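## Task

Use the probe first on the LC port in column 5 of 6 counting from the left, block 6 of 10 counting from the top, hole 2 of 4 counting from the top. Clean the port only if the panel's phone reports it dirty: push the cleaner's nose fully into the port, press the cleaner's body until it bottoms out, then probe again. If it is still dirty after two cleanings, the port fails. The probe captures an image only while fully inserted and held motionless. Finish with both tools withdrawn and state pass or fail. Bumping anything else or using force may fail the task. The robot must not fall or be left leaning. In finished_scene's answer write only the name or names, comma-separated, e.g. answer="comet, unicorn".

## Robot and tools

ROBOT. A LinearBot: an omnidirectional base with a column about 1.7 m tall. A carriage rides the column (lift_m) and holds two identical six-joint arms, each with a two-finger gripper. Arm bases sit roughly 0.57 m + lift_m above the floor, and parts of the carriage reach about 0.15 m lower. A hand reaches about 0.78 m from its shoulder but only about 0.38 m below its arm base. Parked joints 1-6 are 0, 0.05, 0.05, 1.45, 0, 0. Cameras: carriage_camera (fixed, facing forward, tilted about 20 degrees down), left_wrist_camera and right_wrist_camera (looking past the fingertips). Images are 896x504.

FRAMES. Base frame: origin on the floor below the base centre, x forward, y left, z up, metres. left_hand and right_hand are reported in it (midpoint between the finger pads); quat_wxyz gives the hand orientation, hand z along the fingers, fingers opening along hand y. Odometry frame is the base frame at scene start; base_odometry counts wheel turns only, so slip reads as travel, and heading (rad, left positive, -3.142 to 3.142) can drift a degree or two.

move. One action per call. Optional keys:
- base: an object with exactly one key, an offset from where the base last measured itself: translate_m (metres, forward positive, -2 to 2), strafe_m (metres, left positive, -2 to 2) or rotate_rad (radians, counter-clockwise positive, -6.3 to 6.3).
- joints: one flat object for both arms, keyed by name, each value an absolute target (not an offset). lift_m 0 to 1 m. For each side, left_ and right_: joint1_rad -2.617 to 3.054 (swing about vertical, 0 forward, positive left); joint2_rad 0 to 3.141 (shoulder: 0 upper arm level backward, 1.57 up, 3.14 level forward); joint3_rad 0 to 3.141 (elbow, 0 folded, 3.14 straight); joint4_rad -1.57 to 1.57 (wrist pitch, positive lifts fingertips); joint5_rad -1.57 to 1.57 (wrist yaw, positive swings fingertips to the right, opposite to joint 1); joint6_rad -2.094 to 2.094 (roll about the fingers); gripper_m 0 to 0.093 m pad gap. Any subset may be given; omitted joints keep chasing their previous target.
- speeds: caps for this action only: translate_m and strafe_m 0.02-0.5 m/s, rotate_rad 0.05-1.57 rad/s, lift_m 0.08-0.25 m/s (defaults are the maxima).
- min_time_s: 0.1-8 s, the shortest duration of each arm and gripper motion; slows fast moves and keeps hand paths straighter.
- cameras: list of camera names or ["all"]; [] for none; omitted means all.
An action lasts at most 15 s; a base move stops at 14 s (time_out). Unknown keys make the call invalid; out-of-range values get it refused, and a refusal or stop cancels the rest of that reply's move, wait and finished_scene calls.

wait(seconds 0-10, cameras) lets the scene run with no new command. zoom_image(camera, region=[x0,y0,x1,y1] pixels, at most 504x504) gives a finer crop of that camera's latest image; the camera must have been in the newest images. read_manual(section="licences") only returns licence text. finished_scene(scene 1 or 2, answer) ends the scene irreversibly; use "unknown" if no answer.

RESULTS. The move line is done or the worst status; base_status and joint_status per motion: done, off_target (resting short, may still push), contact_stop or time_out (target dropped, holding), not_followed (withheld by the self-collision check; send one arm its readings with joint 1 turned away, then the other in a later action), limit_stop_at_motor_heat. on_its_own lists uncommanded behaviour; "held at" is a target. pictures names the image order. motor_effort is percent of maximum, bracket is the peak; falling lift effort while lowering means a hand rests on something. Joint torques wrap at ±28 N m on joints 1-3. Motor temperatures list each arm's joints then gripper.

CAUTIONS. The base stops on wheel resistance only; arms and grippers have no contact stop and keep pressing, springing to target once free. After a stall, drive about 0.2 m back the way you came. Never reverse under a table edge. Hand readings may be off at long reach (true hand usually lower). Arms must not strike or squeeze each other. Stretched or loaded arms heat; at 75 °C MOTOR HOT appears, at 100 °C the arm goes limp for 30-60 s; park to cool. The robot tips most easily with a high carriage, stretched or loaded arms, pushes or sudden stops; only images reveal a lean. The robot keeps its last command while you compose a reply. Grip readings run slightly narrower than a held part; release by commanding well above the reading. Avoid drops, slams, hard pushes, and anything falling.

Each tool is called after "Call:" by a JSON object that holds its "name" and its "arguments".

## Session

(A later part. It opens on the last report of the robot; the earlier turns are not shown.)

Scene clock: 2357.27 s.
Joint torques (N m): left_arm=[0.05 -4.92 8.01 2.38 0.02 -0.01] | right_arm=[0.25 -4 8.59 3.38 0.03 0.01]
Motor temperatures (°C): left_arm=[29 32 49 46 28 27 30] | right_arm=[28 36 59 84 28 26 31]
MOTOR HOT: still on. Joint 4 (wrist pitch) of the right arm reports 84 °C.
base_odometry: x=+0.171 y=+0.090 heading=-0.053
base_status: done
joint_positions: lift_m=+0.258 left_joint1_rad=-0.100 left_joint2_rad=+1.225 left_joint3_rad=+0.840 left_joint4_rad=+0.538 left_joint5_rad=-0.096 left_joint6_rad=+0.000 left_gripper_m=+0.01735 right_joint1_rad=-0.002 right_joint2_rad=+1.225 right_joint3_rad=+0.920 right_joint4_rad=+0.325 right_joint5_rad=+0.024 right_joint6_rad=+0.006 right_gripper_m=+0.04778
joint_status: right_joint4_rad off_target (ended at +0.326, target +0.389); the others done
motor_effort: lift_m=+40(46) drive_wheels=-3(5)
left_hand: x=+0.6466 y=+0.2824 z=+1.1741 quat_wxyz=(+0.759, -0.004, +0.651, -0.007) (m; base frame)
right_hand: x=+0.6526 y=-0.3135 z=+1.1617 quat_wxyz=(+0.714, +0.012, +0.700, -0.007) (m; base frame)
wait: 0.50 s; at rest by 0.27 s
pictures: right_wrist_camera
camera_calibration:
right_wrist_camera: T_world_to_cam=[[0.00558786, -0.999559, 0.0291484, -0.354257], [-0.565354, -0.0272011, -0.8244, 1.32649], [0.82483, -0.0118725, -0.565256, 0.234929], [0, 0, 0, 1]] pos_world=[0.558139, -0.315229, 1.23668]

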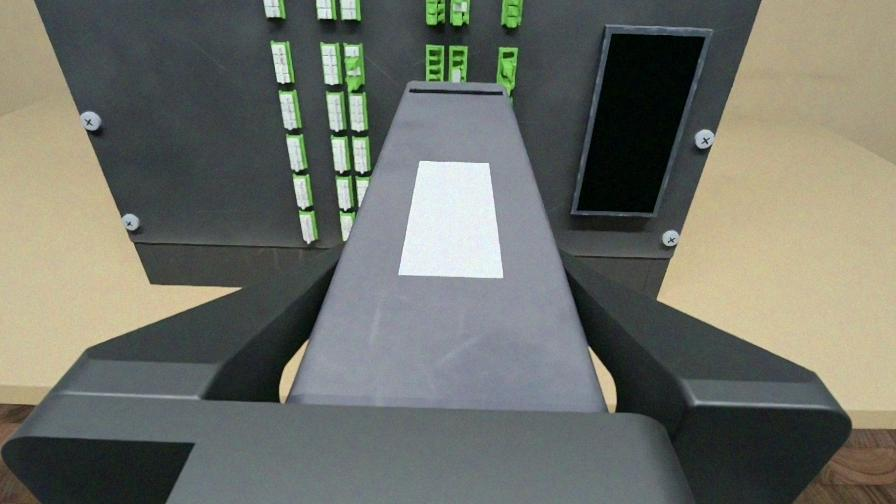

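Call:
{"name": "move", "arguments": {"joints": {"lift_m": 0.2592, "right_joint4_rad": 0.401}, "cameras": []}}

Call:
{"name": "wait", "arguments": {"seconds": 0.5, "cameras": ["right_wrist_camera"]}}

Call:
{"name": "zoom_image", "arguments": {"camera": "right_wrist_camera", "region": [446, 50, 474, 78]}}

Scene clock: 2365.20 s.
Joint torques (N m): left_arm=[0.09 -4.93 8.01 2.34 0.02 -0.03] | right_arm=[0.23 -4.01 8.59 3.47 0.04 0]
Motor temperatures (°C): left_arm=[29 32 49 46 28 27 30] | right_arm=[28 36 59 84 28 26 31]
move: off_target
MOTOR HOT: still on. Joint 4 (wrist pitch) of the right arm reports 84 °C.
base_odometry: x=+0.171 y=+0.090 heading=-0.053
base_status: not commanded
joint_positions: lift_m=+0.259 left_joint1_rad=-0.100 left_joint2_rad=+1.225 left_joint3_rad=+0.840 left_joint4_rad=+0.538 left_joint5_rad=-0.096 left_joint6_rad=+0.000 left_gripper_m=+0.01735 right_joint1_rad=-0.002 right_joint2_rad=+1.225 right_joint3_rad=+0.920 right_joint4_rad=+0.330 right_joint5_rad=+0.024 right_joint6_rad=+0.006 right_gripper_m=+0.04778
joint_status: right_joint4_rad off_target (ended at +0.330, target +0.401); the others done
motor_effort: lift_m=+43(43) drive_wheels=-3(3)
left_hand: x=+0.6466 y=+0.2824 z=+1.1746 quat_wxyz=(+0.759, -0.004, +0.651, -0.007) (m; base frame)
right_hand: x=+0.6526 y=-0.3135 z=+1.1636 quat_wxyz=(+0.716, +0.012, +0.698, -0.007) (m; base frame)
pictures: none
No camera images: "cameras" was empty.

Scene clock: 2365.70 s.
Joint torques (N m): left_arm=[0.06 -4.94 8.01 2.35 0.02 -0.01] | right_arm=[0.24 -4.04 8.58 3.47 0.04 0.01]
Motor temperatures (°C): left_arm=[29 32 49 46 28 27 30] | right_arm=[28 36 59 84 28 26 31]
MOTOR HOT: still on. Joint 4 (wrist pitch) of the right arm reports 84 °C.
base_odometry: x=+0.171 y=+0.090 heading=-0.053
base_status: not commanded
joint_positions: lift_m=+0.259 left_joint1_rad=-0.100 left_joint2_rad=+1.225 left_joint3_rad=+0.840 left_joint4_rad=+0.538 left_joint5_rad=-0.096 left_joint6_rad=+0.000 left_gripper_m=+0.01735 right_joint1_rad=-0.002 right_joint2_rad=+1.225 right_joint3_rad=+0.920 right_joint4_rad=+0.330 right_joint5_rad=+0.024 right_joint6_rad=+0.006 right_gripper_m=+0.04778
joint_status: right_joint4_rad off_target (ended at +0.330, target +0.401); the others done
motor_effort: lift_m=+37(43) drive_wheels=-3(3)
left_hand: x=+0.6466 y=+0.2824 z=+1.1746 quat_wxyz=(+0.759, -0.004, +0.651, -0.007) (m; base frame)
right_hand: x=+0.6526 y=-0.3135 z=+1.1636 quat_wxyz=(+0.716, +0.012, +0.698, -0.007) (m; base frame)
wait: 0.50 s; at rest by 0.27 s
pictures: right_wrist_camera
camera_calibration:
right_wrist_camera: T_world_to_cam=[[0.00544461, -0.999559, 0.0291759, -0.354247], [-0.561299, -0.0272014, -0.827166, 1.32851], [0.827595, -0.0118728, -0.5612, 0.229445], [0, 0, 0, 1]] pos_world=[0.557734, -0.315229, 1.238]

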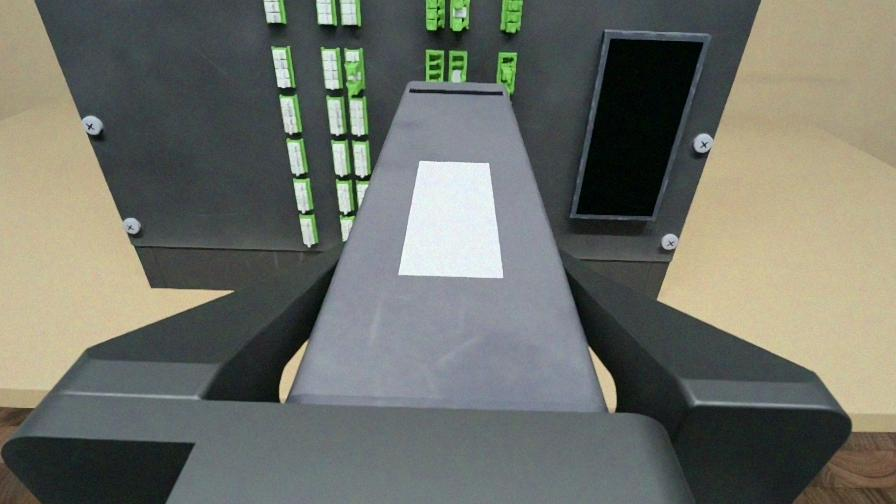

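Scaled by 18.000 from the camera's 896x504 image, which has a finer 1280x720 frame.

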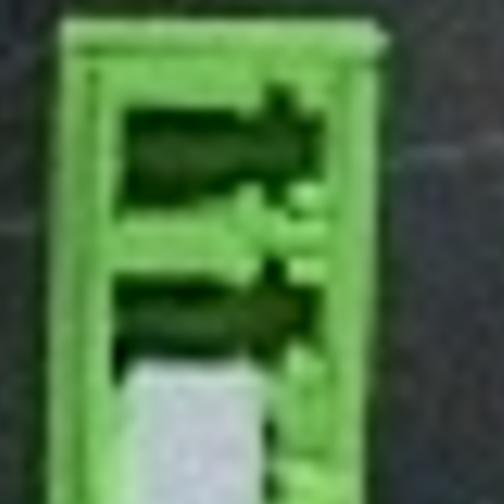

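Call:
{"name": "move", "arguments": {"base": {"translate_m": 0.004}, "speeds": {"translate_m": 0.02}, "cameras": []}}

Call:
{"name": "wait", "arguments": {"seconds": 0.4, "cameras": ["right_wrist_camera"]}}

Call:
{"name": "zoom_image", "arguments": {"camera": "right_wrist_camera", "region": [446, 56, 470, 80]}}

Scene clock: 2371.87 s.
Joint torques (N m): left_arm=[0.09 -5 8.09 2.35 0.02 -0.01] | right_arm=[0.23 -4.03 8.58 3.42 0.05 0]
Motor temperatures (°C): left_arm=[29 32 49 46 28 27 30] | right_arm=[28 36 59 84 28 26 31]
move: done
MOTOR HOT: still on. Joint 4 (wrist pitch) of the right arm reports 84 °C.
base_odometry: x=+0.175 y=+0.090 heading=-0.052
base_status: done
joint_positions: lift_m=+0.259 left_joint1_rad=-0.100 left_joint2_rad=+1.225 left_joint3_rad=+0.840 left_joint4_rad=+0.538 left_joint5_rad=-0.096 left_joint6_rad=+0.000 left_gripper_m=+0.01735 right_joint1_rad=-0.002 right_joint2_rad=+1.225 right_joint3_rad=+0.920 right_joint4_rad=+0.333 right_joint5_rad=+0.024 right_joint6_rad=+0.006 right_gripper_m=+0.04778
joint_status: not commanded
motor_effort: lift_m=+40(45) drive_wheels=-4(6)
left_hand: x=+0.6466 y=+0.2824 z=+1.1746 quat_wxyz=(+0.759, -0.004, +0.651, -0.007) (m; base frame)
right_hand: x=+0.6526 y=-0.3135 z=+1.1643 quat_wxyz=(+0.717, +0.012, +0.697, -0.007) (m; base frame)
pictures: none
No camera images: "cameras" was empty.

Scene clock: 2372.27 s.
Joint torques (N m): left_arm=[0.08 -4.94 8.01 2.35 0.01 -0.02] | right_arm=[0.24 -4 8.59 3.42 0.03 0.01]
Motor temperatures (°C): left_arm=[29 32 49 46 28 27 30] | right_arm=[28 36 59 84 28 26 31]
MOTOR HOT: still on. Joint 4 (wrist pitch) of the right arm reports 84 °C.
base_odometry: x=+0.175 y=+0.090 heading=-0.052
base_status: done
joint_positions: lift_m=+0.259 left_joint1_rad=-0.100 left_joint2_rad=+1.225 left_joint3_rad=+0.840 left_joint4_rad=+0.538 left_joint5_rad=-0.096 left_joint6_rad=+0.000 left_gripper_m=+0.01735 right_joint1_rad=-0.002 right_joint2_rad=+1.225 right_joint3_rad=+0.920 right_joint4_rad=+0.333 right_joint5_rad=+0.024 right_joint6_rad=+0.006 right_gripper_m=+0.04778
joint_status: not commanded
motor_effort: lift_m=+39(45) drive_wheels=-4(6)
left_hand: x=+0.6466 y=+0.2824 z=+1.1746 quat_wxyz=(+0.759, -0.004, +0.651, -0.007) (m; base frame)
right_hand: x=+0.6526 y=-0.3135 z=+1.1643 quat_wxyz=(+0.717, +0.012, +0.697, -0.007) (m; base frame)
wait: 0.40 s; at rest by 0.27 s
pictures: right_wrist_camera
camera_calibration:
right_wrist_camera: T_world_to_cam=[[0.00535634, -0.999559, 0.0291912, -0.354231], [-0.558796, -0.0272005, -0.828859, 1.32952], [0.829288, -0.0118723, -0.558695, 0.225855], [0, 0, 0, 1]] pos_world=[0.557532, -0.315229, 1.23851]

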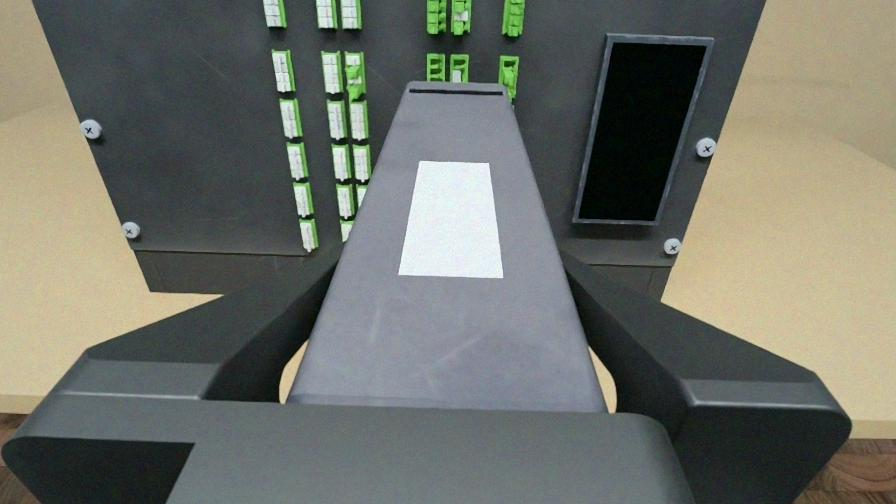

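Scaled by 21.000 from the camera's 896x504 image, which has a finer 1280x720 frame.

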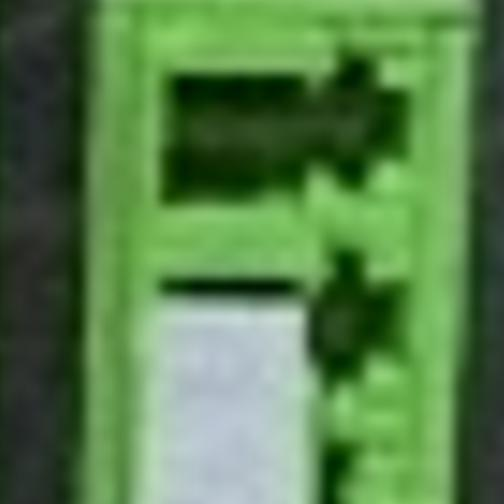

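Call:
{"name": "move", "arguments": {"joints": {"lift_m": 0.2578, "right_joint4_rad": 0.392}, "speeds": {"lift_m": 0.08}, "cameras": []}}

Call:
{"name": "wait", "arguments": {"seconds": 0.4, "cameras": ["right_wrist_camera"]}}

Call:
{"name": "zoom_image", "arguments": {"camera": "right_wrist_camera", "region": [446, 56, 470, 80]}}

Scene clock: 2383.07 s.
Joint torques (N m): left_arm=[0.08 -4.93 7.99 2.36 0.02 0] | right_arm=[0.25 -4.08 8.58 3.38 0.03 0.01]
Motor temperatures (°C): left_arm=[29 32 49 46 28 27 30] | right_arm=[28 36 59 82 28 26 31]
move: off_target
MOTOR HOT: still on. Joint 4 (wrist pitch) of the right arm reports 82 °C.
base_odometry: x=+0.175 y=+0.090 heading=-0.052
base_status: not commanded
joint_positions: lift_m=+0.258 left_joint1_rad=-0.100 left_joint2_rad=+1.225 left_joint3_rad=+0.840 left_joint4_rad=+0.538 left_joint5_rad=-0.096 left_joint6_rad=+0.000 left_gripper_m=+0.01735 right_joint1_rad=-0.002 right_joint2_rad=+1.225 right_joint3_rad=+0.920 right_joint4_rad=+0.328 right_joint5_rad=+0.024 right_joint6_rad=+0.006 right_gripper_m=+0.04778
joint_status: right_joint4_rad off_target (ended at +0.328, target +0.392); the others done
motor_effort: lift_m=+34(34) drive_wheels=-4(4)
left_hand: x=+0.6466 y=+0.2824 z=+1.1737 quat_wxyz=(+0.759, -0.004, +0.652, -0.007) (m; base frame)
right_hand: x=+0.6526 y=-0.3135 z=+1.1623 quat_wxyz=(+0.715, +0.012, +0.699, -0.007) (m; base frame)
pictures: none
No camera images: "cameras" was empty.

Scene clock: 2383.47 s.
Joint torques (N m): left_arm=[0.09 -4.93 8.02 2.36 0.03 -0.02] | right_arm=[0.21 -4.04 8.59 3.38 0.03 0]
Motor temperatures (°C): left_arm=[29 32 49 46 28 27 30] | right_arm=[28 36 59 82 28 26 31]
MOTOR HOT: still on. Joint 4 (wrist pitch) of the right arm reports 82 °C.
base_odometry: x=+0.175 y=+0.090 heading=-0.052
base_status: not commanded
joint_positions: lift_m=+0.258 left_joint1_rad=-0.100 left_joint2_rad=+1.225 left_joint3_rad=+0.840 left_joint4_rad=+0.538 left_joint5_rad=-0.096 left_joint6_rad=+0.000 left_gripper_m=+0.01735 right_joint1_rad=-0.002 right_joint2_rad=+1.225 right_joint3_rad=+0.920 right_joint4_rad=+0.328 right_joint5_rad=+0.024 right_joint6_rad=+0.006 right_gripper_m=+0.04778
joint_status: right_joint4_rad off_target (ended at +0.328, target +0.392); the others done
motor_effort: lift_m=+32(34) drive_wheels=-4(4)
left_hand: x=+0.6466 y=+0.2824 z=+1.1737 quat_wxyz=(+0.759, -0.004, +0.652, -0.007) (m; base frame)
right_hand: x=+0.6526 y=-0.3135 z=+1.1623 quat_wxyz=(+0.715, +0.012, +0.699, -0.007) (m; base frame)
wait: 0.40 s; at rest by 0.27 s
pictures: right_wrist_camera
camera_calibration:
right_wrist_camera: T_world_to_cam=[[0.00549961, -0.999559, 0.0291644, -0.354232], [-0.562858, -0.0272004, -0.826106, 1.32727], [0.826535, -0.0118722, -0.56276, 0.231177], [0, 0, 0, 1]] pos_world=[0.557936, -0.315229, 1.23689]

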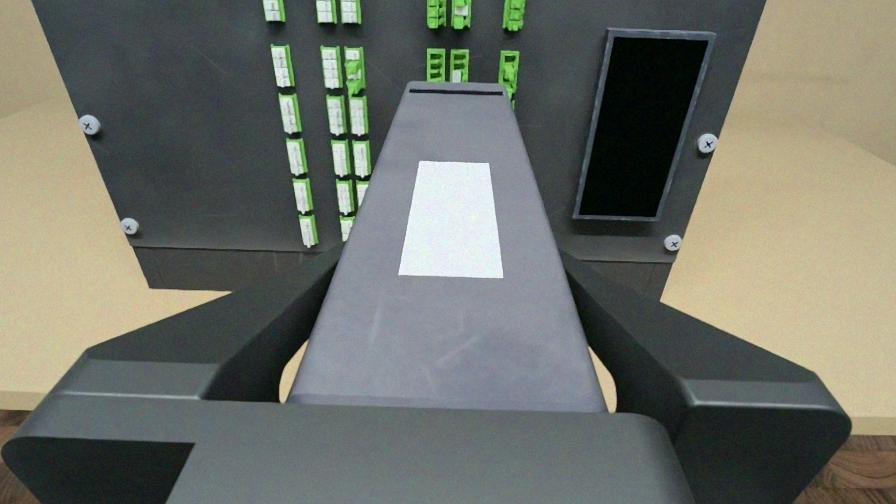

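Scaled by 21.000 from the camera's 896x504 image, which has a finer 1280x720 frame.

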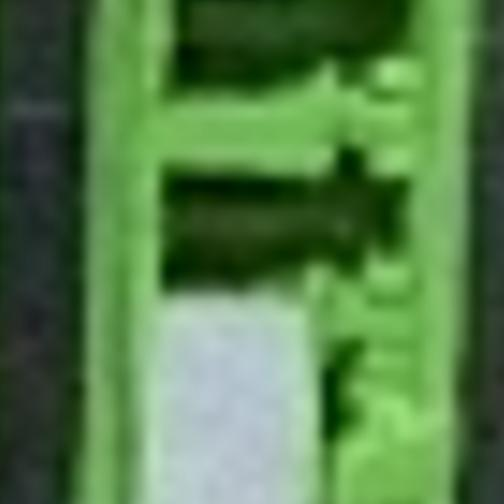

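Call:
{"name": "move", "arguments": {"joints": {"lift_m": 0.2591}, "speeds": {"lift_m": 0.08}, "cameras": []}}

Call:
{"name": "wait", "arguments": {"seconds": 0.4, "cameras": ["right_wrist_camera"]}}

Call:
{"name": "zoom_image", "arguments": {"camera": "right_wrist_camera", "region": [446, 56, 470, 80]}}

Scene clock: 2387.97 s.
Joint torques (N m): left_arm=[0.02 -4.94 7.84 2.35 0.02 -0.02] | right_arm=[0.25 -4.03 8.61 3.37 0.04 0.01]
Motor temperatures (°C): left_arm=[29 32 49 46 28 27 30] | right_arm=[28 36 59 83 28 26 31]
move: done
MOTOR HOT: still on. Joint 4 (wrist pitch) of the right arm reports 83 °C.
base_odometry: x=+0.175 y=+0.090 heading=-0.052
base_status: not commanded
joint_positions: lift_m=+0.259 left_joint1_rad=-0.100 left_joint2_rad=+1.225 left_joint3_rad=+0.840 left_joint4_rad=+0.538 left_joint5_rad=-0.096 left_joint6_rad=+0.000 left_gripper_m=+0.01735 right_joint1_rad=-0.002 right_joint2_rad=+1.225 right_joint3_rad=+0.920 right_joint4_rad=+0.328 right_joint5_rad=+0.024 right_joint6_rad=+0.006 right_gripper_m=+0.04778
joint_status: all done
motor_effort: lift_m=+41(46) drive_wheels=-4(4)
left_hand: x=+0.6466 y=+0.2824 z=+1.1745 quat_wxyz=(+0.759, -0.004, +0.652, -0.007) (m; base frame)
right_hand: x=+0.6526 y=-0.3135 z=+1.1630 quat_wxyz=(+0.715, +0.012, +0.699, -0.007) (m; base frame)
pictures: none
No camera images: "cameras" was empty.

Scene clock: 2388.37 s.
Joint torques (N m): left_arm=[0.05 -4.93 8.03 2.35 0.02 -0.01] | right_arm=[0.24 -4.04 8.59 3.38 0.04 0.01]
Motor temperatures (°C): left_arm=[29 32 49 46 28 27 30] | right_arm=[28 36 59 83 28 26 31]
MOTOR HOT: still on. Joint 4 (wrist pitch) of the right arm reports 83 °C.
base_odometry: x=+0.175 y=+0.090 heading=-0.052
base_status: not commanded
joint_positions: lift_m=+0.259 left_joint1_rad=-0.100 left_joint2_rad=+1.225 left_joint3_rad=+0.840 left_joint4_rad=+0.538 left_joint5_rad=-0.096 left_joint6_rad=+0.000 left_gripper_m=+0.01735 right_joint1_rad=-0.002 right_joint2_rad=+1.225 right_joint3_rad=+0.920 right_joint4_rad=+0.328 right_joint5_rad=+0.024 right_joint6_rad=+0.006 right_gripper_m=+0.04778
joint_status: all done
motor_effort: lift_m=+37(46) drive_wheels=-4(4)
left_hand: x=+0.6466 y=+0.2824 z=+1.1745 quat_wxyz=(+0.759, -0.004, +0.652, -0.007) (m; base frame)
right_hand: x=+0.6526 y=-0.3135 z=+1.1630 quat_wxyz=(+0.715, +0.012, +0.699, -0.007) (m; base frame)
wait: 0.40 s; at rest by 0.27 s
pictures: right_wrist_camera
camera_calibration:
right_wrist_camera: T_world_to_cam=[[0.00551033, -0.999559, 0.0291627, -0.354259], [-0.563156, -0.0272007, -0.825903, 1.32784], [0.826332, -0.0118722, -0.563058, 0.232109], [0, 0, 0, 1]] pos_world=[0.557937, -0.315229, 1.23769]

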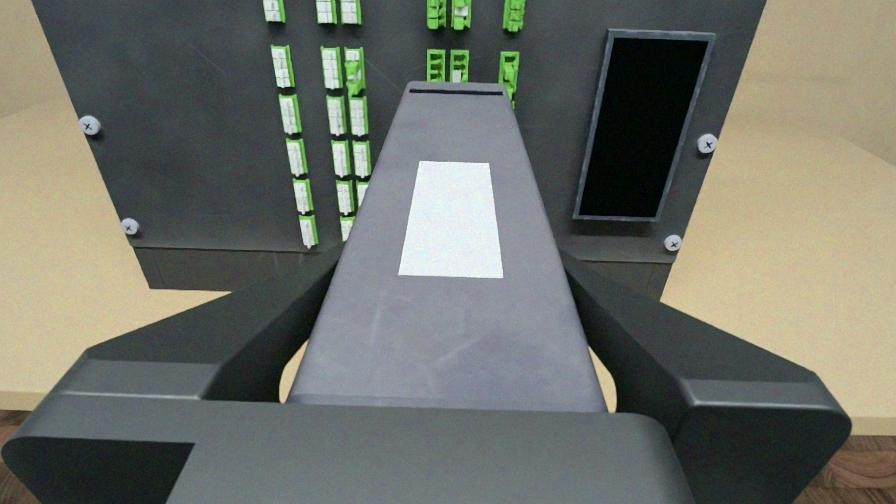

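Scaled by 21.000 from the camera's 896x504 image, which has a finer 1280x720 frame.

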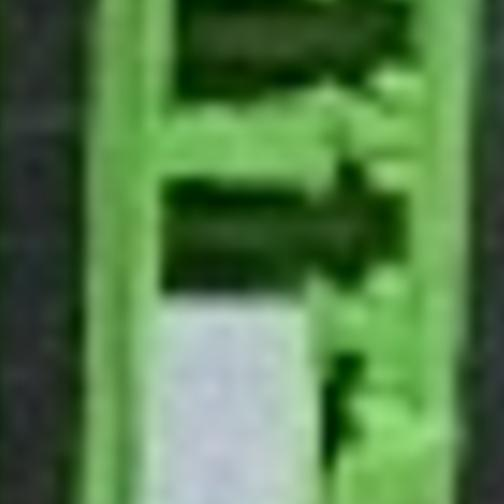

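Call:
{"name": "move", "arguments": {"base": {"translate_m": 0.006}, "joints": {"lift_m": 0.2597}, "speeds": {"lift_m": 0.08, "translate_m": 0.02}, "cameras": []}}

Call:
{"name": "wait", "arguments": {"seconds": 0.4, "cameras": ["right_wrist_camera"]}}

Call:
{"name": "zoom_image", "arguments": {"camera": "right_wrist_camera", "region": [446, 56, 470, 80]}}

Scene clock: 2400.10 s.
Joint torques (N m): left_arm=[-0.01 -4.97 8.03 2.37 0.03 -0.02] | right_arm=[0.25 -4.19 8.59 3.38 0.04 0]
Motor temperatures (°C): left_arm=[29 32 49 46 28 27 30] | right_arm=[28 36 59 84 28 26 31]
move: done
MOTOR HOT: still on. Joint 4 (wrist pitch) of the right arm reports 84 °C.
base_odometry: x=+0.181 y=+0.090 heading=-0.052
base_status: done
joint_positions: lift_m=+0.259 left_joint1_rad=-0.100 left_joint2_rad=+1.225 left_joint3_rad=+0.840 left_joint4_rad=+0.538 left_joint5_rad=-0.096 left_joint6_rad=+0.000 left_gripper_m=+0.01735 right_joint1_rad=-0.002 right_joint2_rad=+1.227 right_joint3_rad=+0.920 right_joint4_rad=+0.329 right_joint5_rad=+0.024 right_joint6_rad=+0.006 right_gripper_m=+0.04778
joint_status: all done
motor_effort: lift_m=+41(45) drive_wheels=-4(7)
left_hand: x=+0.6466 y=+0.2824 z=+1.1751 quat_wxyz=(+0.759, -0.004, +0.651, -0.007) (m; base frame)
right_hand: x=+0.6531 y=-0.3135 z=+1.1629 quat_wxyz=(+0.715, +0.012, +0.699, -0.007) (m; base frame)
pictures: none
No camera images: "cameras" was empty.

Scene clock: 2400.50 s.
Joint torques (N m): left_arm=[0.05 -4.93 8.01 2.36 0.02 -0.02] | right_arm=[0.27 -4.15 8.58 3.37 0.04 0]
Motor temperatures (°C): left_arm=[29 32 49 46 28 27 30] | right_arm=[28 36 59 84 28 26 31]
MOTOR HOT: still on. Joint 4 (wrist pitch) of the right arm reports 84 °C.
base_odometry: x=+0.181 y=+0.090 heading=-0.052
base_status: done
joint_positions: lift_m=+0.259 left_joint1_rad=-0.100 left_joint2_rad=+1.225 left_joint3_rad=+0.840 left_joint4_rad=+0.538 left_joint5_rad=-0.096 left_joint6_rad=+0.000 left_gripper_m=+0.01735 right_joint1_rad=-0.002 right_joint2_rad=+1.227 right_joint3_rad=+0.920 right_joint4_rad=+0.328 right_joint5_rad=+0.024 right_joint6_rad=+0.006 right_gripper_m=+0.04778
joint_status: all done
motor_effort: lift_m=+44(45) drive_wheels=-4(7)
left_hand: x=+0.6466 y=+0.2824 z=+1.1751 quat_wxyz=(+0.759, -0.004, +0.651, -0.007) (m; base frame)
right_hand: x=+0.6531 y=-0.3135 z=+1.1628 quat_wxyz=(+0.715, +0.012, +0.699, -0.007) (m; base frame)
wait: 0.40 s; at rest by 0.27 s
pictures: right_wrist_camera
camera_calibration:
right_wrist_camera: T_world_to_cam=[[0.00555612, -0.999559, 0.0291542, -0.354278], [-0.564461, -0.0272007, -0.825011, 1.3278], [0.825441, -0.0118725, -0.564364, 0.233722], [0, 0, 0, 1]] pos_world=[0.558538, -0.315229, 1.23768]

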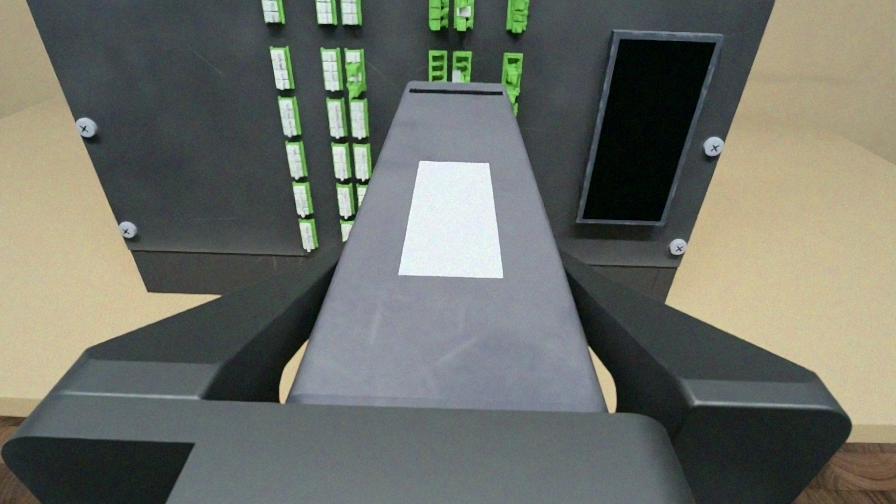

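Scaled by 21.000 from the camera's 896x504 image, which has a finer 1280x720 frame.

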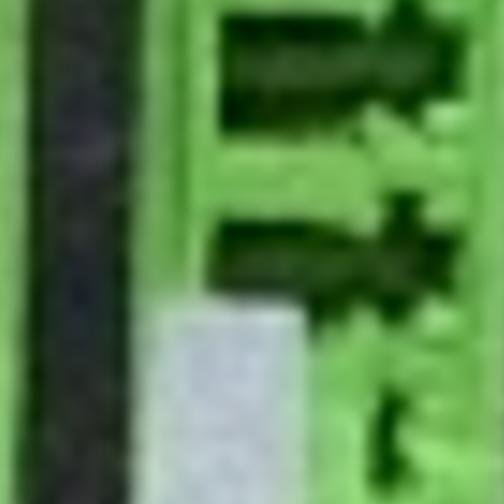

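Call:
{"name": "move", "arguments": {"base": {"strafe_m": -0.002}, "joints": {"lift_m": 0.2608}, "speeds": {"lift_m": 0.08, "strafe_m": 0.02}, "cameras": []}}

Call:
{"name": "wait", "arguments": {"seconds": 0.4, "cameras": ["right_wrist_camera"]}}

Call:
{"name": "zoom_image", "arguments": {"camera": "right_wrist_camera", "region": [446, 56, 470, 80]}}

Scene clock: 2408.33 s.
Joint torques (N m): left_arm=[0.09 -4.92 7.94 2.35 0 -0.02] | right_arm=[0.21 -4.26 8.61 3.4 0.05 0.01]
Motor temperatures (°C): left_arm=[29 32 49 46 28 27 30] | right_arm=[28 36 59 84 28 26 31]
move: done
MOTOR HOT: still on. Joint 4 (wrist pitch) of the right arm reports 84 °C.
base_odometry: x=+0.181 y=+0.088 heading=-0.052
base_status: done
joint_positions: lift_m=+0.260 left_joint1_rad=-0.101 left_joint2_rad=+1.225 left_joint3_rad=+0.840 left_joint4_rad=+0.538 left_joint5_rad=-0.096 left_joint6_rad=+0.000 left_gripper_m=+0.01735 right_joint1_rad=-0.002 right_joint2_rad=+1.227 right_joint3_rad=+0.920 right_joint4_rad=+0.327 right_joint5_rad=+0.026 right_joint6_rad=+0.006 right_gripper_m=+0.04778
joint_status: all done
motor_effort: lift_m=+43(43) drive_wheels=+2(10)
left_hand: x=+0.6466 y=+0.2823 z=+1.1762 quat_wxyz=(+0.759, -0.004, +0.652, -0.007) (m; base frame)
right_hand: x=+0.6532 y=-0.3136 z=+1.1634 quat_wxyz=(+0.714, +0.012, +0.700, -0.008) (m; base frame)
pictures: none
No camera images: "cameras" was empty.

Scene clock: 2408.73 s.
Joint torques (N m): left_arm=[0.16 -4.88 7.91 2.35 0.02 -0.02] | right_arm=[0.21 -4.22 8.58 3.4 0.01 0]
Motor temperatures (°C): left_arm=[29 32 49 46 28 27 30] | right_arm=[28 36 59 84 28 26 31]
MOTOR HOT: still on. Joint 4 (wrist pitch) of the right arm reports 84 °C.
base_odometry: x=+0.181 y=+0.088 heading=-0.052
base_status: done
joint_positions: lift_m=+0.260 left_joint1_rad=-0.101 left_joint2_rad=+1.225 left_joint3_rad=+0.840 left_joint4_rad=+0.538 left_joint5_rad=-0.096 left_joint6_rad=+0.000 left_gripper_m=+0.01735 right_joint1_rad=-0.002 right_joint2_rad=+1.227 right_joint3_rad=+0.920 right_joint4_rad=+0.327 right_joint5_rad=+0.026 right_joint6_rad=+0.006 right_gripper_m=+0.04778
joint_status: all done
motor_effort: lift_m=+39(43) drive_wheels=-2(10)
left_hand: x=+0.6466 y=+0.2823 z=+1.1762 quat_wxyz=(+0.759, -0.004, +0.652, -0.007) (m; base frame)
right_hand: x=+0.6532 y=-0.3136 z=+1.1634 quat_wxyz=(+0.714, +0.012, +0.700, -0.008) (m; base frame)
wait: 0.40 s; at rest by 0.27 s
pictures: right_wrist_camera
camera_calibration:
right_wrist_camera: T_world_to_cam=[[0.0043916, -0.999566, 0.0291174, -0.353613], [-0.566087, -0.0264879, -0.82392, 1.32835], [0.824334, -0.0128647, -0.565958, 0.236286], [0, 0, 0, 1]] pos_world=[0.558735, -0.315235, 1.23848]

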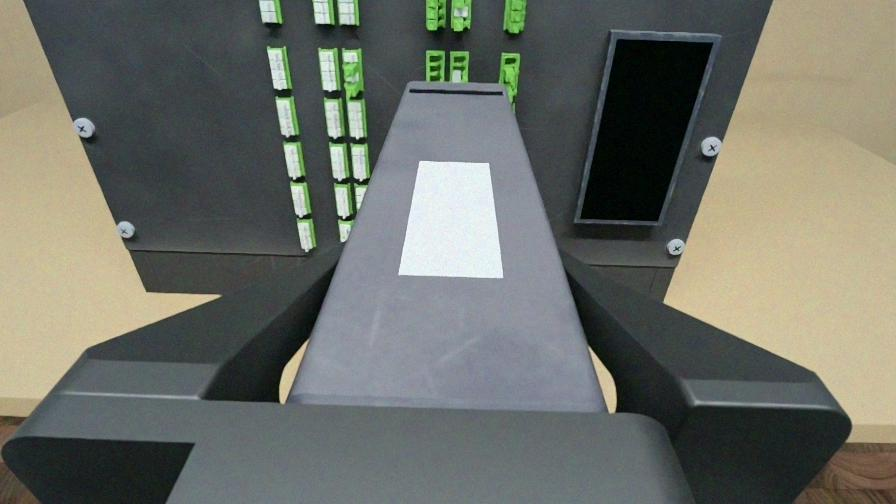

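Scaled by 21.000 from the camera's 896x504 image, which has a finer 1280x720 frame.

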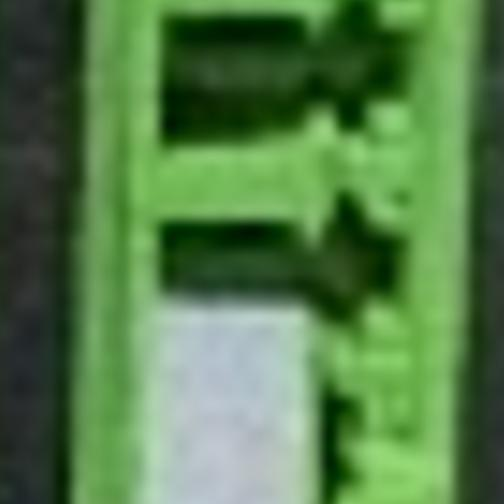

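Call:
{"name": "move", "arguments": {"joints": {"right_joint4_rad": 0.398}, "cameras": []}}

Call:
{"name": "wait", "arguments": {"seconds": 0.4, "cameras": ["right_wrist_camera"]}}

Call:
{"name": "zoom_image", "arguments": {"camera": "right_wrist_camera", "region": [446, 56, 470, 80]}}

Scene clock: 2416.77 s.
Joint torques (N m): left_arm=[0.08 -4.92 8.01 2.36 0.02 -0.01] | right_arm=[0.21 -4.22 8.59 3.47 0.03 0.01]
Motor temperatures (°C): left_arm=[29 32 49 46 28 27 30] | right_arm=[28 36 59 85 28 26 31]
move: off_target
MOTOR HOT: still on. Joint 4 (wrist pitch) of the right arm reports 85 °C.
base_odometry: x=+0.181 y=+0.088 heading=-0.052
base_status: not commanded
joint_positions: lift_m=+0.260 left_joint1_rad=-0.101 left_joint2_rad=+1.225 left_joint3_rad=+0.840 left_joint4_rad=+0.538 left_joint5_rad=-0.096 left_joint6_rad=+0.000 left_gripper_m=+0.01735 right_joint1_rad=-0.002 right_joint2_rad=+1.227 right_joint3_rad=+0.920 right_joint4_rad=+0.327 right_joint5_rad=+0.026 right_joint6_rad=+0.006 right_gripper_m=+0.04778
joint_status: right_joint4_rad off_target (ended at +0.327, target +0.398)
motor_effort: lift_m=+41(44) drive_wheels=-2(2)
left_hand: x=+0.6466 y=+0.2823 z=+1.1762 quat_wxyz=(+0.759, -0.004, +0.652, -0.007) (m; base frame)
right_hand: x=+0.6532 y=-0.3136 z=+1.1634 quat_wxyz=(+0.714, +0.012, +0.700, -0.008) (m; base frame)
pictures: none
No camera images: "cameras" was empty.

Scene clock: 2417.17 s.
Joint torques (N m): left_arm=[0.09 -4.93 7.98 2.36 0.01 -0.01] | right_arm=[0.23 -4.22 8.59 3.47 0.03 0.01]
Motor temperatures (°C): left_arm=[29 32 49 46 28 27 30] | right_arm=[28 36 59 85 28 26 31]
MOTOR HOT: still on. Joint 4 (wrist pitch) of the right arm reports 85 °C.
base_odometry: x=+0.181 y=+0.088 heading=-0.052
base_status: not commanded
joint_positions: lift_m=+0.260 left_joint1_rad=-0.101 left_joint2_rad=+1.225 left_joint3_rad=+0.840 left_joint4_rad=+0.538 left_joint5_rad=-0.096 left_joint6_rad=+0.000 left_gripper_m=+0.01735 right_joint1_rad=-0.002 right_joint2_rad=+1.227 right_joint3_rad=+0.920 right_joint4_rad=+0.327 right_joint5_rad=+0.026 right_joint6_rad=+0.006 right_gripper_m=+0.04778
joint_status: right_joint4_rad off_target (ended at +0.327, target +0.398)
motor_effort: lift_m=+44(44) drive_wheels=-2(2)
left_hand: x=+0.6466 y=+0.2823 z=+1.1762 quat_wxyz=(+0.759, -0.004, +0.652, -0.007) (m; base frame)
right_hand: x=+0.6532 y=-0.3136 z=+1.1634 quat_wxyz=(+0.714, +0.012, +0.700, -0.008) (m; base frame)
wait: 0.40 s; at rest by 0.27 s
pictures: right_wrist_camera
camera_calibration:
right_wrist_camera: T_world_to_cam=[[0.0043916, -0.999566, 0.0291174, -0.353613], [-0.566087, -0.0264879, -0.82392, 1.32835], [0.824334, -0.0128647, -0.565958, 0.236286], [0, 0, 0, 1]] pos_world=[0.558735, -0.315235, 1.23848]

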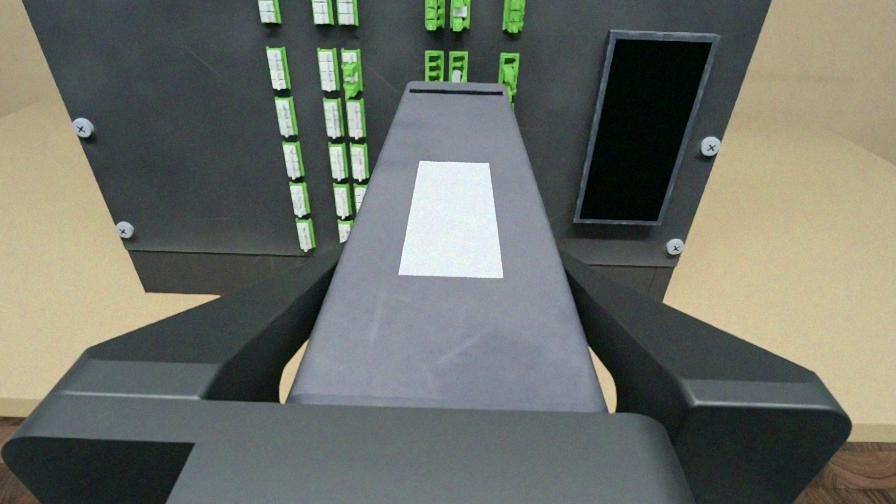

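Scaled by 21.000 from the camera's 896x504 image, which has a finer 1280x720 frame.

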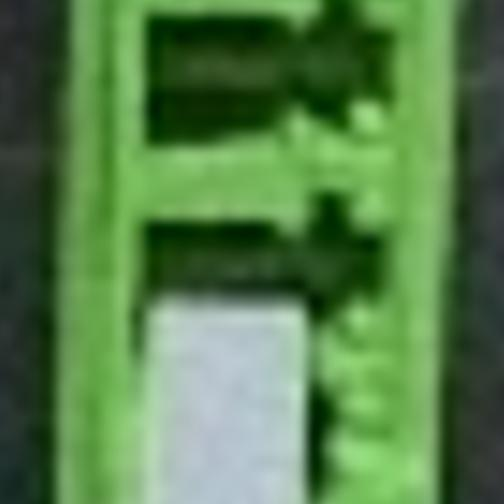

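Call:
{"name": "move", "arguments": {"base": {"translate_m": 0.003}, "joints": {"lift_m": 0.2618}, "speeds": {"lift_m": 0.08, "translate_m": 0.02}, "cameras": []}}

Call:
{"name": "wait", "arguments": {"seconds": 0.8, "cameras": ["right_wrist_camera"]}}

Call:
{"name": "zoom_image", "arguments": {"camera": "right_wrist_camera", "region": [446, 56, 470, 80]}}

Scene clock: 2425.80 s.
Joint torques (N m): left_arm=[0.1 -4.89 8.02 2.35 0.01 -0.01] | right_arm=[0.23 -4.25 8.58 3.47 0.03 0.01]
Motor temperatures (°C): left_arm=[29 32 49 46 28 27 30] | right_arm=[28 36 59 85 28 26 31]
move: done
MOTOR HOT: still on. Joint 4 (wrist pitch) of the right arm reports 85 °C.
base_odometry: x=+0.184 y=+0.088 heading=-0.051
base_status: done
joint_positions: lift_m=+0.261 left_joint1_rad=-0.101 left_joint2_rad=+1.225 left_joint3_rad=+0.840 left_joint4_rad=+0.539 left_joint5_rad=-0.096 left_joint6_rad=+0.000 left_gripper_m=+0.01735 right_joint1_rad=-0.002 right_joint2_rad=+1.227 right_joint3_rad=+0.920 right_joint4_rad=+0.330 right_joint5_rad=+0.026 right_joint6_rad=+0.006 right_gripper_m=+0.04778
joint_status: all done
motor_effort: lift_m=+40(43) drive_wheels=-4(9)
left_hand: x=+0.6465 y=+0.2823 z=+1.1776 quat_wxyz=(+0.759, -0.004, +0.651, -0.007) (m; base frame)
right_hand: x=+0.6532 y=-0.3136 z=+1.1652 quat_wxyz=(+0.715, +0.012, +0.699, -0.008) (m; base frame)
pictures: none
No camera images: "cameras" was empty.

Scene clock: 2426.60 s.
Joint torques (N m): left_arm=[0.09 -4.88 8.02 2.35 0.01 -0.01] | right_arm=[0.18 -4.21 8.59 3.41 0.02 0.01]
Motor temperatures (°C): left_arm=[29 32 49 46 28 27 30] | right_arm=[28 36 59 85 28 26 31]
MOTOR HOT: still on. Joint 4 (wrist pitch) of the right arm reports 85 °C.
base_odometry: x=+0.184 y=+0.088 heading=-0.051
base_status: done
joint_positions: lift_m=+0.261 left_joint1_rad=-0.101 left_joint2_rad=+1.225 left_joint3_rad=+0.840 left_joint4_rad=+0.539 left_joint5_rad=-0.096 left_joint6_rad=+0.000 left_gripper_m=+0.01735 right_joint1_rad=-0.002 right_joint2_rad=+1.227 right_joint3_rad=+0.920 right_joint4_rad=+0.331 right_joint5_rad=+0.026 right_joint6_rad=+0.006 right_gripper_m=+0.04778
joint_status: all done
motor_effort: lift_m=+43(43) drive_wheels=+3(9)
left_hand: x=+0.6465 y=+0.2823 z=+1.1776 quat_wxyz=(+0.759, -0.004, +0.651, -0.007) (m; base frame)
right_hand: x=+0.6532 y=-0.3136 z=+1.1653 quat_wxyz=(+0.715, +0.012, +0.699, -0.008) (m; base frame)
wait: 0.80 s; at rest by 0.27 s
pictures: right_wrist_camera
camera_calibration:
right_wrist_camera: T_world_to_cam=[[0.00428002, -0.999566, 0.0291352, -0.353615], [-0.562883, -0.0264896, -0.826112, 1.33035], [0.826525, -0.0128639, -0.562753, 0.232197], [0, 0, 0, 1]] pos_world=[0.558431, -0.315235, 1.23999]

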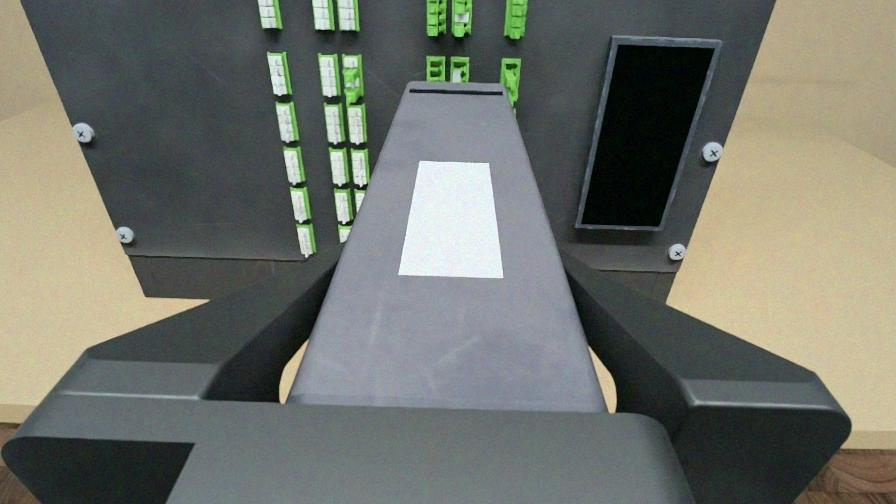

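Scaled by 21.000 from the camera's 896x504 image, which has a finer 1280x720 frame.

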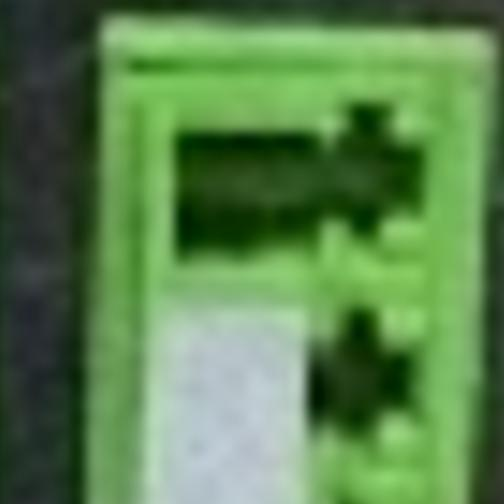

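Call:
{"name": "move", "arguments": {"joints": {"lift_m": 0.2602, "right_joint4_rad": 0.394}, "speeds": {"lift_m": 0.08}, "cameras": []}}

Call:
{"name": "wait", "arguments": {"seconds": 0.5, "cameras": ["right_wrist_camera"]}}

Call:
{"name": "zoom_image", "arguments": {"camera": "right_wrist_camera", "region": [446, 56, 470, 80]}}

Scene clock: 2432.23 s.
Joint torques (N m): left_arm=[0.08 -4.88 8.03 2.32 0.02 -0.02] | right_arm=[0.17 -4.21 8.59 3.42 0.03 0.01]
Motor temperatures (°C): left_arm=[29 32 49 46 28 27 30] | right_arm=[28 36 59 85 28 26 31]
move: off_target
MOTOR HOT: still on. Joint 4 (wrist pitch) of the right arm reports 85 °C.
base_odometry: x=+0.184 y=+0.088 heading=-0.051
base_status: not commanded
joint_positions: lift_m=+0.260 left_joint1_rad=-0.101 left_joint2_rad=+1.225 left_joint3_rad=+0.840 left_joint4_rad=+0.538 left_joint5_rad=-0.096 left_joint6_rad=+0.000 left_gripper_m=+0.01735 right_joint1_rad=-0.002 right_joint2_rad=+1.227 right_joint3_rad=+0.920 right_joint4_rad=+0.329 right_joint5_rad=+0.026 right_joint6_rad=+0.006 right_gripper_m=+0.04778
joint_status: right_joint4_rad off_target (ended at +0.328, target +0.394); the others done
motor_effort: lift_m=+30(36) drive_wheels=+3(4)
left_hand: x=+0.6465 y=+0.2823 z=+1.1763 quat_wxyz=(+0.759, -0.004, +0.651, -0.007) (m; base frame)
right_hand: x=+0.6532 y=-0.3136 z=+1.1638 quat_wxyz=(+0.715, +0.012, +0.699, -0.008) (m; base frame)
pictures: none
No camera images: "cameras" was empty.

Scene clock: 2432.73 s.
Joint torques (N m): left_arm=[0.12 -4.9 7.99 2.34 0.02 -0.02] | right_arm=[0.18 -4.23 8.61 3.41 0.03 0.01]
Motor temperatures (°C): left_arm=[29 32 49 46 28 27 30] | right_arm=[28 36 59 85 28 26 31]
MOTOR HOT: still on. Joint 4 (wrist pitch) of the right arm reports 85 °C.
base_odometry: x=+0.184 y=+0.088 heading=-0.051
base_status: not commanded
joint_positions: lift_m=+0.260 left_joint1_rad=-0.101 left_joint2_rad=+1.225 left_joint3_rad=+0.840 left_joint4_rad=+0.538 left_joint5_rad=-0.096 left_joint6_rad=+0.000 left_gripper_m=+0.01735 right_joint1_rad=-0.002 right_joint2_rad=+1.227 right_joint3_rad=+0.920 right_joint4_rad=+0.328 right_joint5_rad=+0.026 right_joint6_rad=+0.006 right_gripper_m=+0.04778
joint_status: right_joint4_rad off_target (ended at +0.328, target +0.394); the others done
motor_effort: lift_m=+34(36) drive_wheels=+3(4)
left_hand: x=+0.6465 y=+0.2823 z=+1.1763 quat_wxyz=(+0.759, -0.004, +0.651, -0.007) (m; base frame)
right_hand: x=+0.6532 y=-0.3136 z=+1.1637 quat_wxyz=(+0.714, +0.012, +0.700, -0.008) (m; base frame)
wait: 0.50 s; at rest by 0.27 s
pictures: right_wrist_camera
camera_calibration:
right_wrist_camera: T_world_to_cam=[[0.00434694, -0.999566, 0.0291258, -0.353601], [-0.564784, -0.0264899, -0.824814, 1.32876], [0.825227, -0.0128643, -0.564654, 0.234316], [0, 0, 0, 1]] pos_world=[0.558633, -0.315235, 1.23858]

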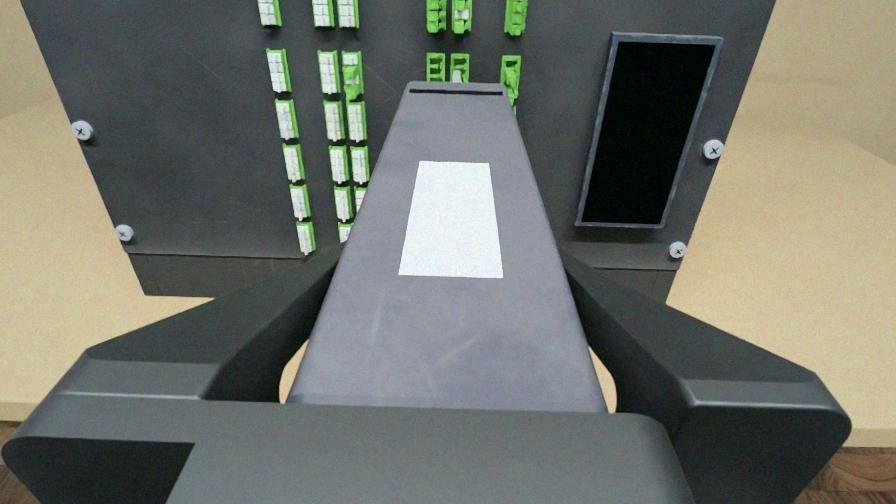

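Scaled by 21.000 from the camera's 896x504 image, which has a finer 1280x720 frame.

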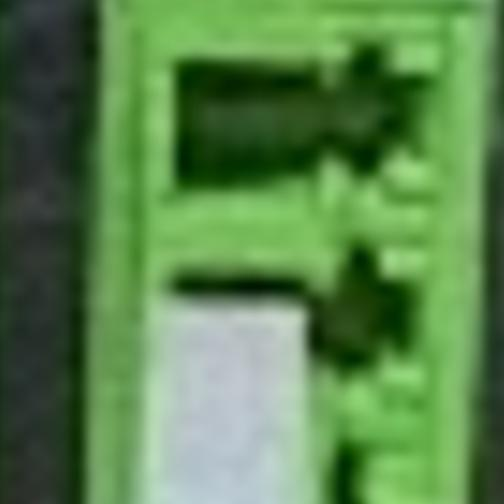

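Call:
{"name": "move", "arguments": {"base": {"strafe_m": -0.0008}, "joints": {"lift_m": 0.2607}, "speeds": {"lift_m": 0.08, "strafe_m": 0.02}, "cameras": []}}

Call:
{"name": "wait", "arguments": {"seconds": 0.8, "cameras": ["right_wrist_camera"]}}

Call:
{"name": "zoom_image", "arguments": {"camera": "right_wrist_camera", "region": [446, 56, 470, 80]}}

Scene clock: 2438.33 s.
Joint torques (N m): left_arm=[0.17 -4.9 8.05 2.33 0.02 -0.01] | right_arm=[0.18 -4.18 8.61 3.41 0.01 0.01]
Motor temperatures (°C): left_arm=[29 32 49 46 28 27 30] | right_arm=[28 36 59 85 28 26 31]
move: done
MOTOR HOT: still on. Joint 4 (wrist pitch) of the right arm reports 85 °C.
base_odometry: x=+0.184 y=+0.088 heading=-0.051
base_status: done
joint_positions: lift_m=+0.261 left_joint1_rad=-0.101 left_joint2_rad=+1.225 left_joint3_rad=+0.840 left_joint4_rad=+0.538 left_joint5_rad=-0.096 left_joint6_rad=+0.000 left_gripper_m=+0.01735 right_joint1_rad=-0.002 right_joint2_rad=+1.227 right_joint3_rad=+0.920 right_joint4_rad=+0.328 right_joint5_rad=+0.026 right_joint6_rad=+0.006 right_gripper_m=+0.04778
joint_status: all done
motor_effort: lift_m=+38(40) drive_wheels=-3(8)
left_hand: x=+0.6465 y=+0.2823 z=+1.1764 quat_wxyz=(+0.759, -0.004, +0.651, -0.007) (m; base frame)
right_hand: x=+0.6532 y=-0.3136 z=+1.1636 quat_wxyz=(+0.714, +0.012, +0.700, -0.008) (m; base frame)
pictures: none
No camera images: "cameras" was empty.

Scene clock: 2439.13 s.
Joint torques (N m): left_arm=[0.06 -4.9 7.99 2.35 0.01 -0.01] | right_arm=[0.2 -4.21 8.59 3.42 0.04 0.01]
Motor temperatures (°C): left_arm=[29 32 49 46 28 27 30] | right_arm=[28 36 59 85 28 26 31]
MOTOR HOT: still on. Joint 4 (wrist pitch) of the right arm reports 85 °C.
base_odometry: x=+0.184 y=+0.088 heading=-0.051
base_status: done
joint_positions: lift_m=+0.261 left_joint1_rad=-0.101 left_joint2_rad=+1.225 left_joint3_rad=+0.840 left_joint4_rad=+0.538 left_joint5_rad=-0.096 left_joint6_rad=+0.000 left_gripper_m=+0.01735 right_joint1_rad=-0.002 right_joint2_rad=+1.227 right_joint3_rad=+0.920 right_joint4_rad=+0.328 right_joint5_rad=+0.026 right_joint6_rad=+0.006 right_gripper_m=+0.04778
joint_status: all done
motor_effort: lift_m=+36(40) drive_wheels=-3(8)
left_hand: x=+0.6465 y=+0.2823 z=+1.1764 quat_wxyz=(+0.759, -0.004, +0.651, -0.007) (m; base frame)
right_hand: x=+0.6532 y=-0.3136 z=+1.1636 quat_wxyz=(+0.714, +0.012, +0.700, -0.008) (m; base frame)
wait: 0.80 s; at rest by 0.27 s
pictures: right_wrist_camera
camera_calibration:
right_wrist_camera: T_world_to_cam=[[0.00436795, -0.999566, 0.0291226, -0.353609], [-0.565379, -0.0264899, -0.824406, 1.32864], [0.82482, -0.0128643, -0.565249, 0.235196], [0, 0, 0, 1]] pos_world=[0.558734, -0.315235, 1.23858]

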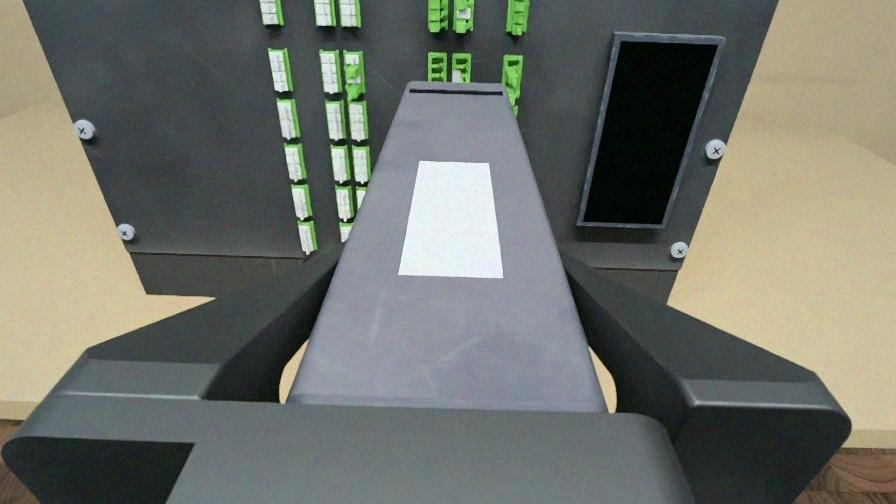

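Scaled by 21.000 from the camera's 896x504 image, which has a finer 1280x720 frame.

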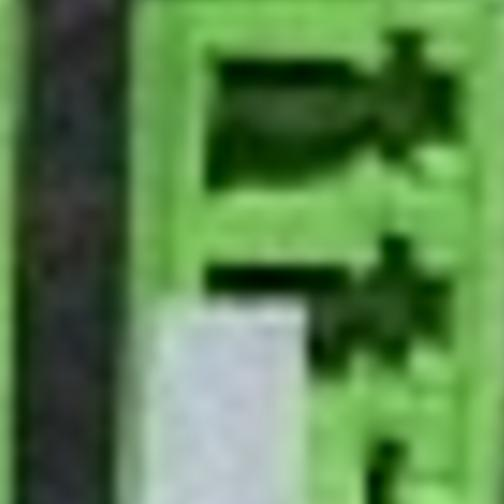

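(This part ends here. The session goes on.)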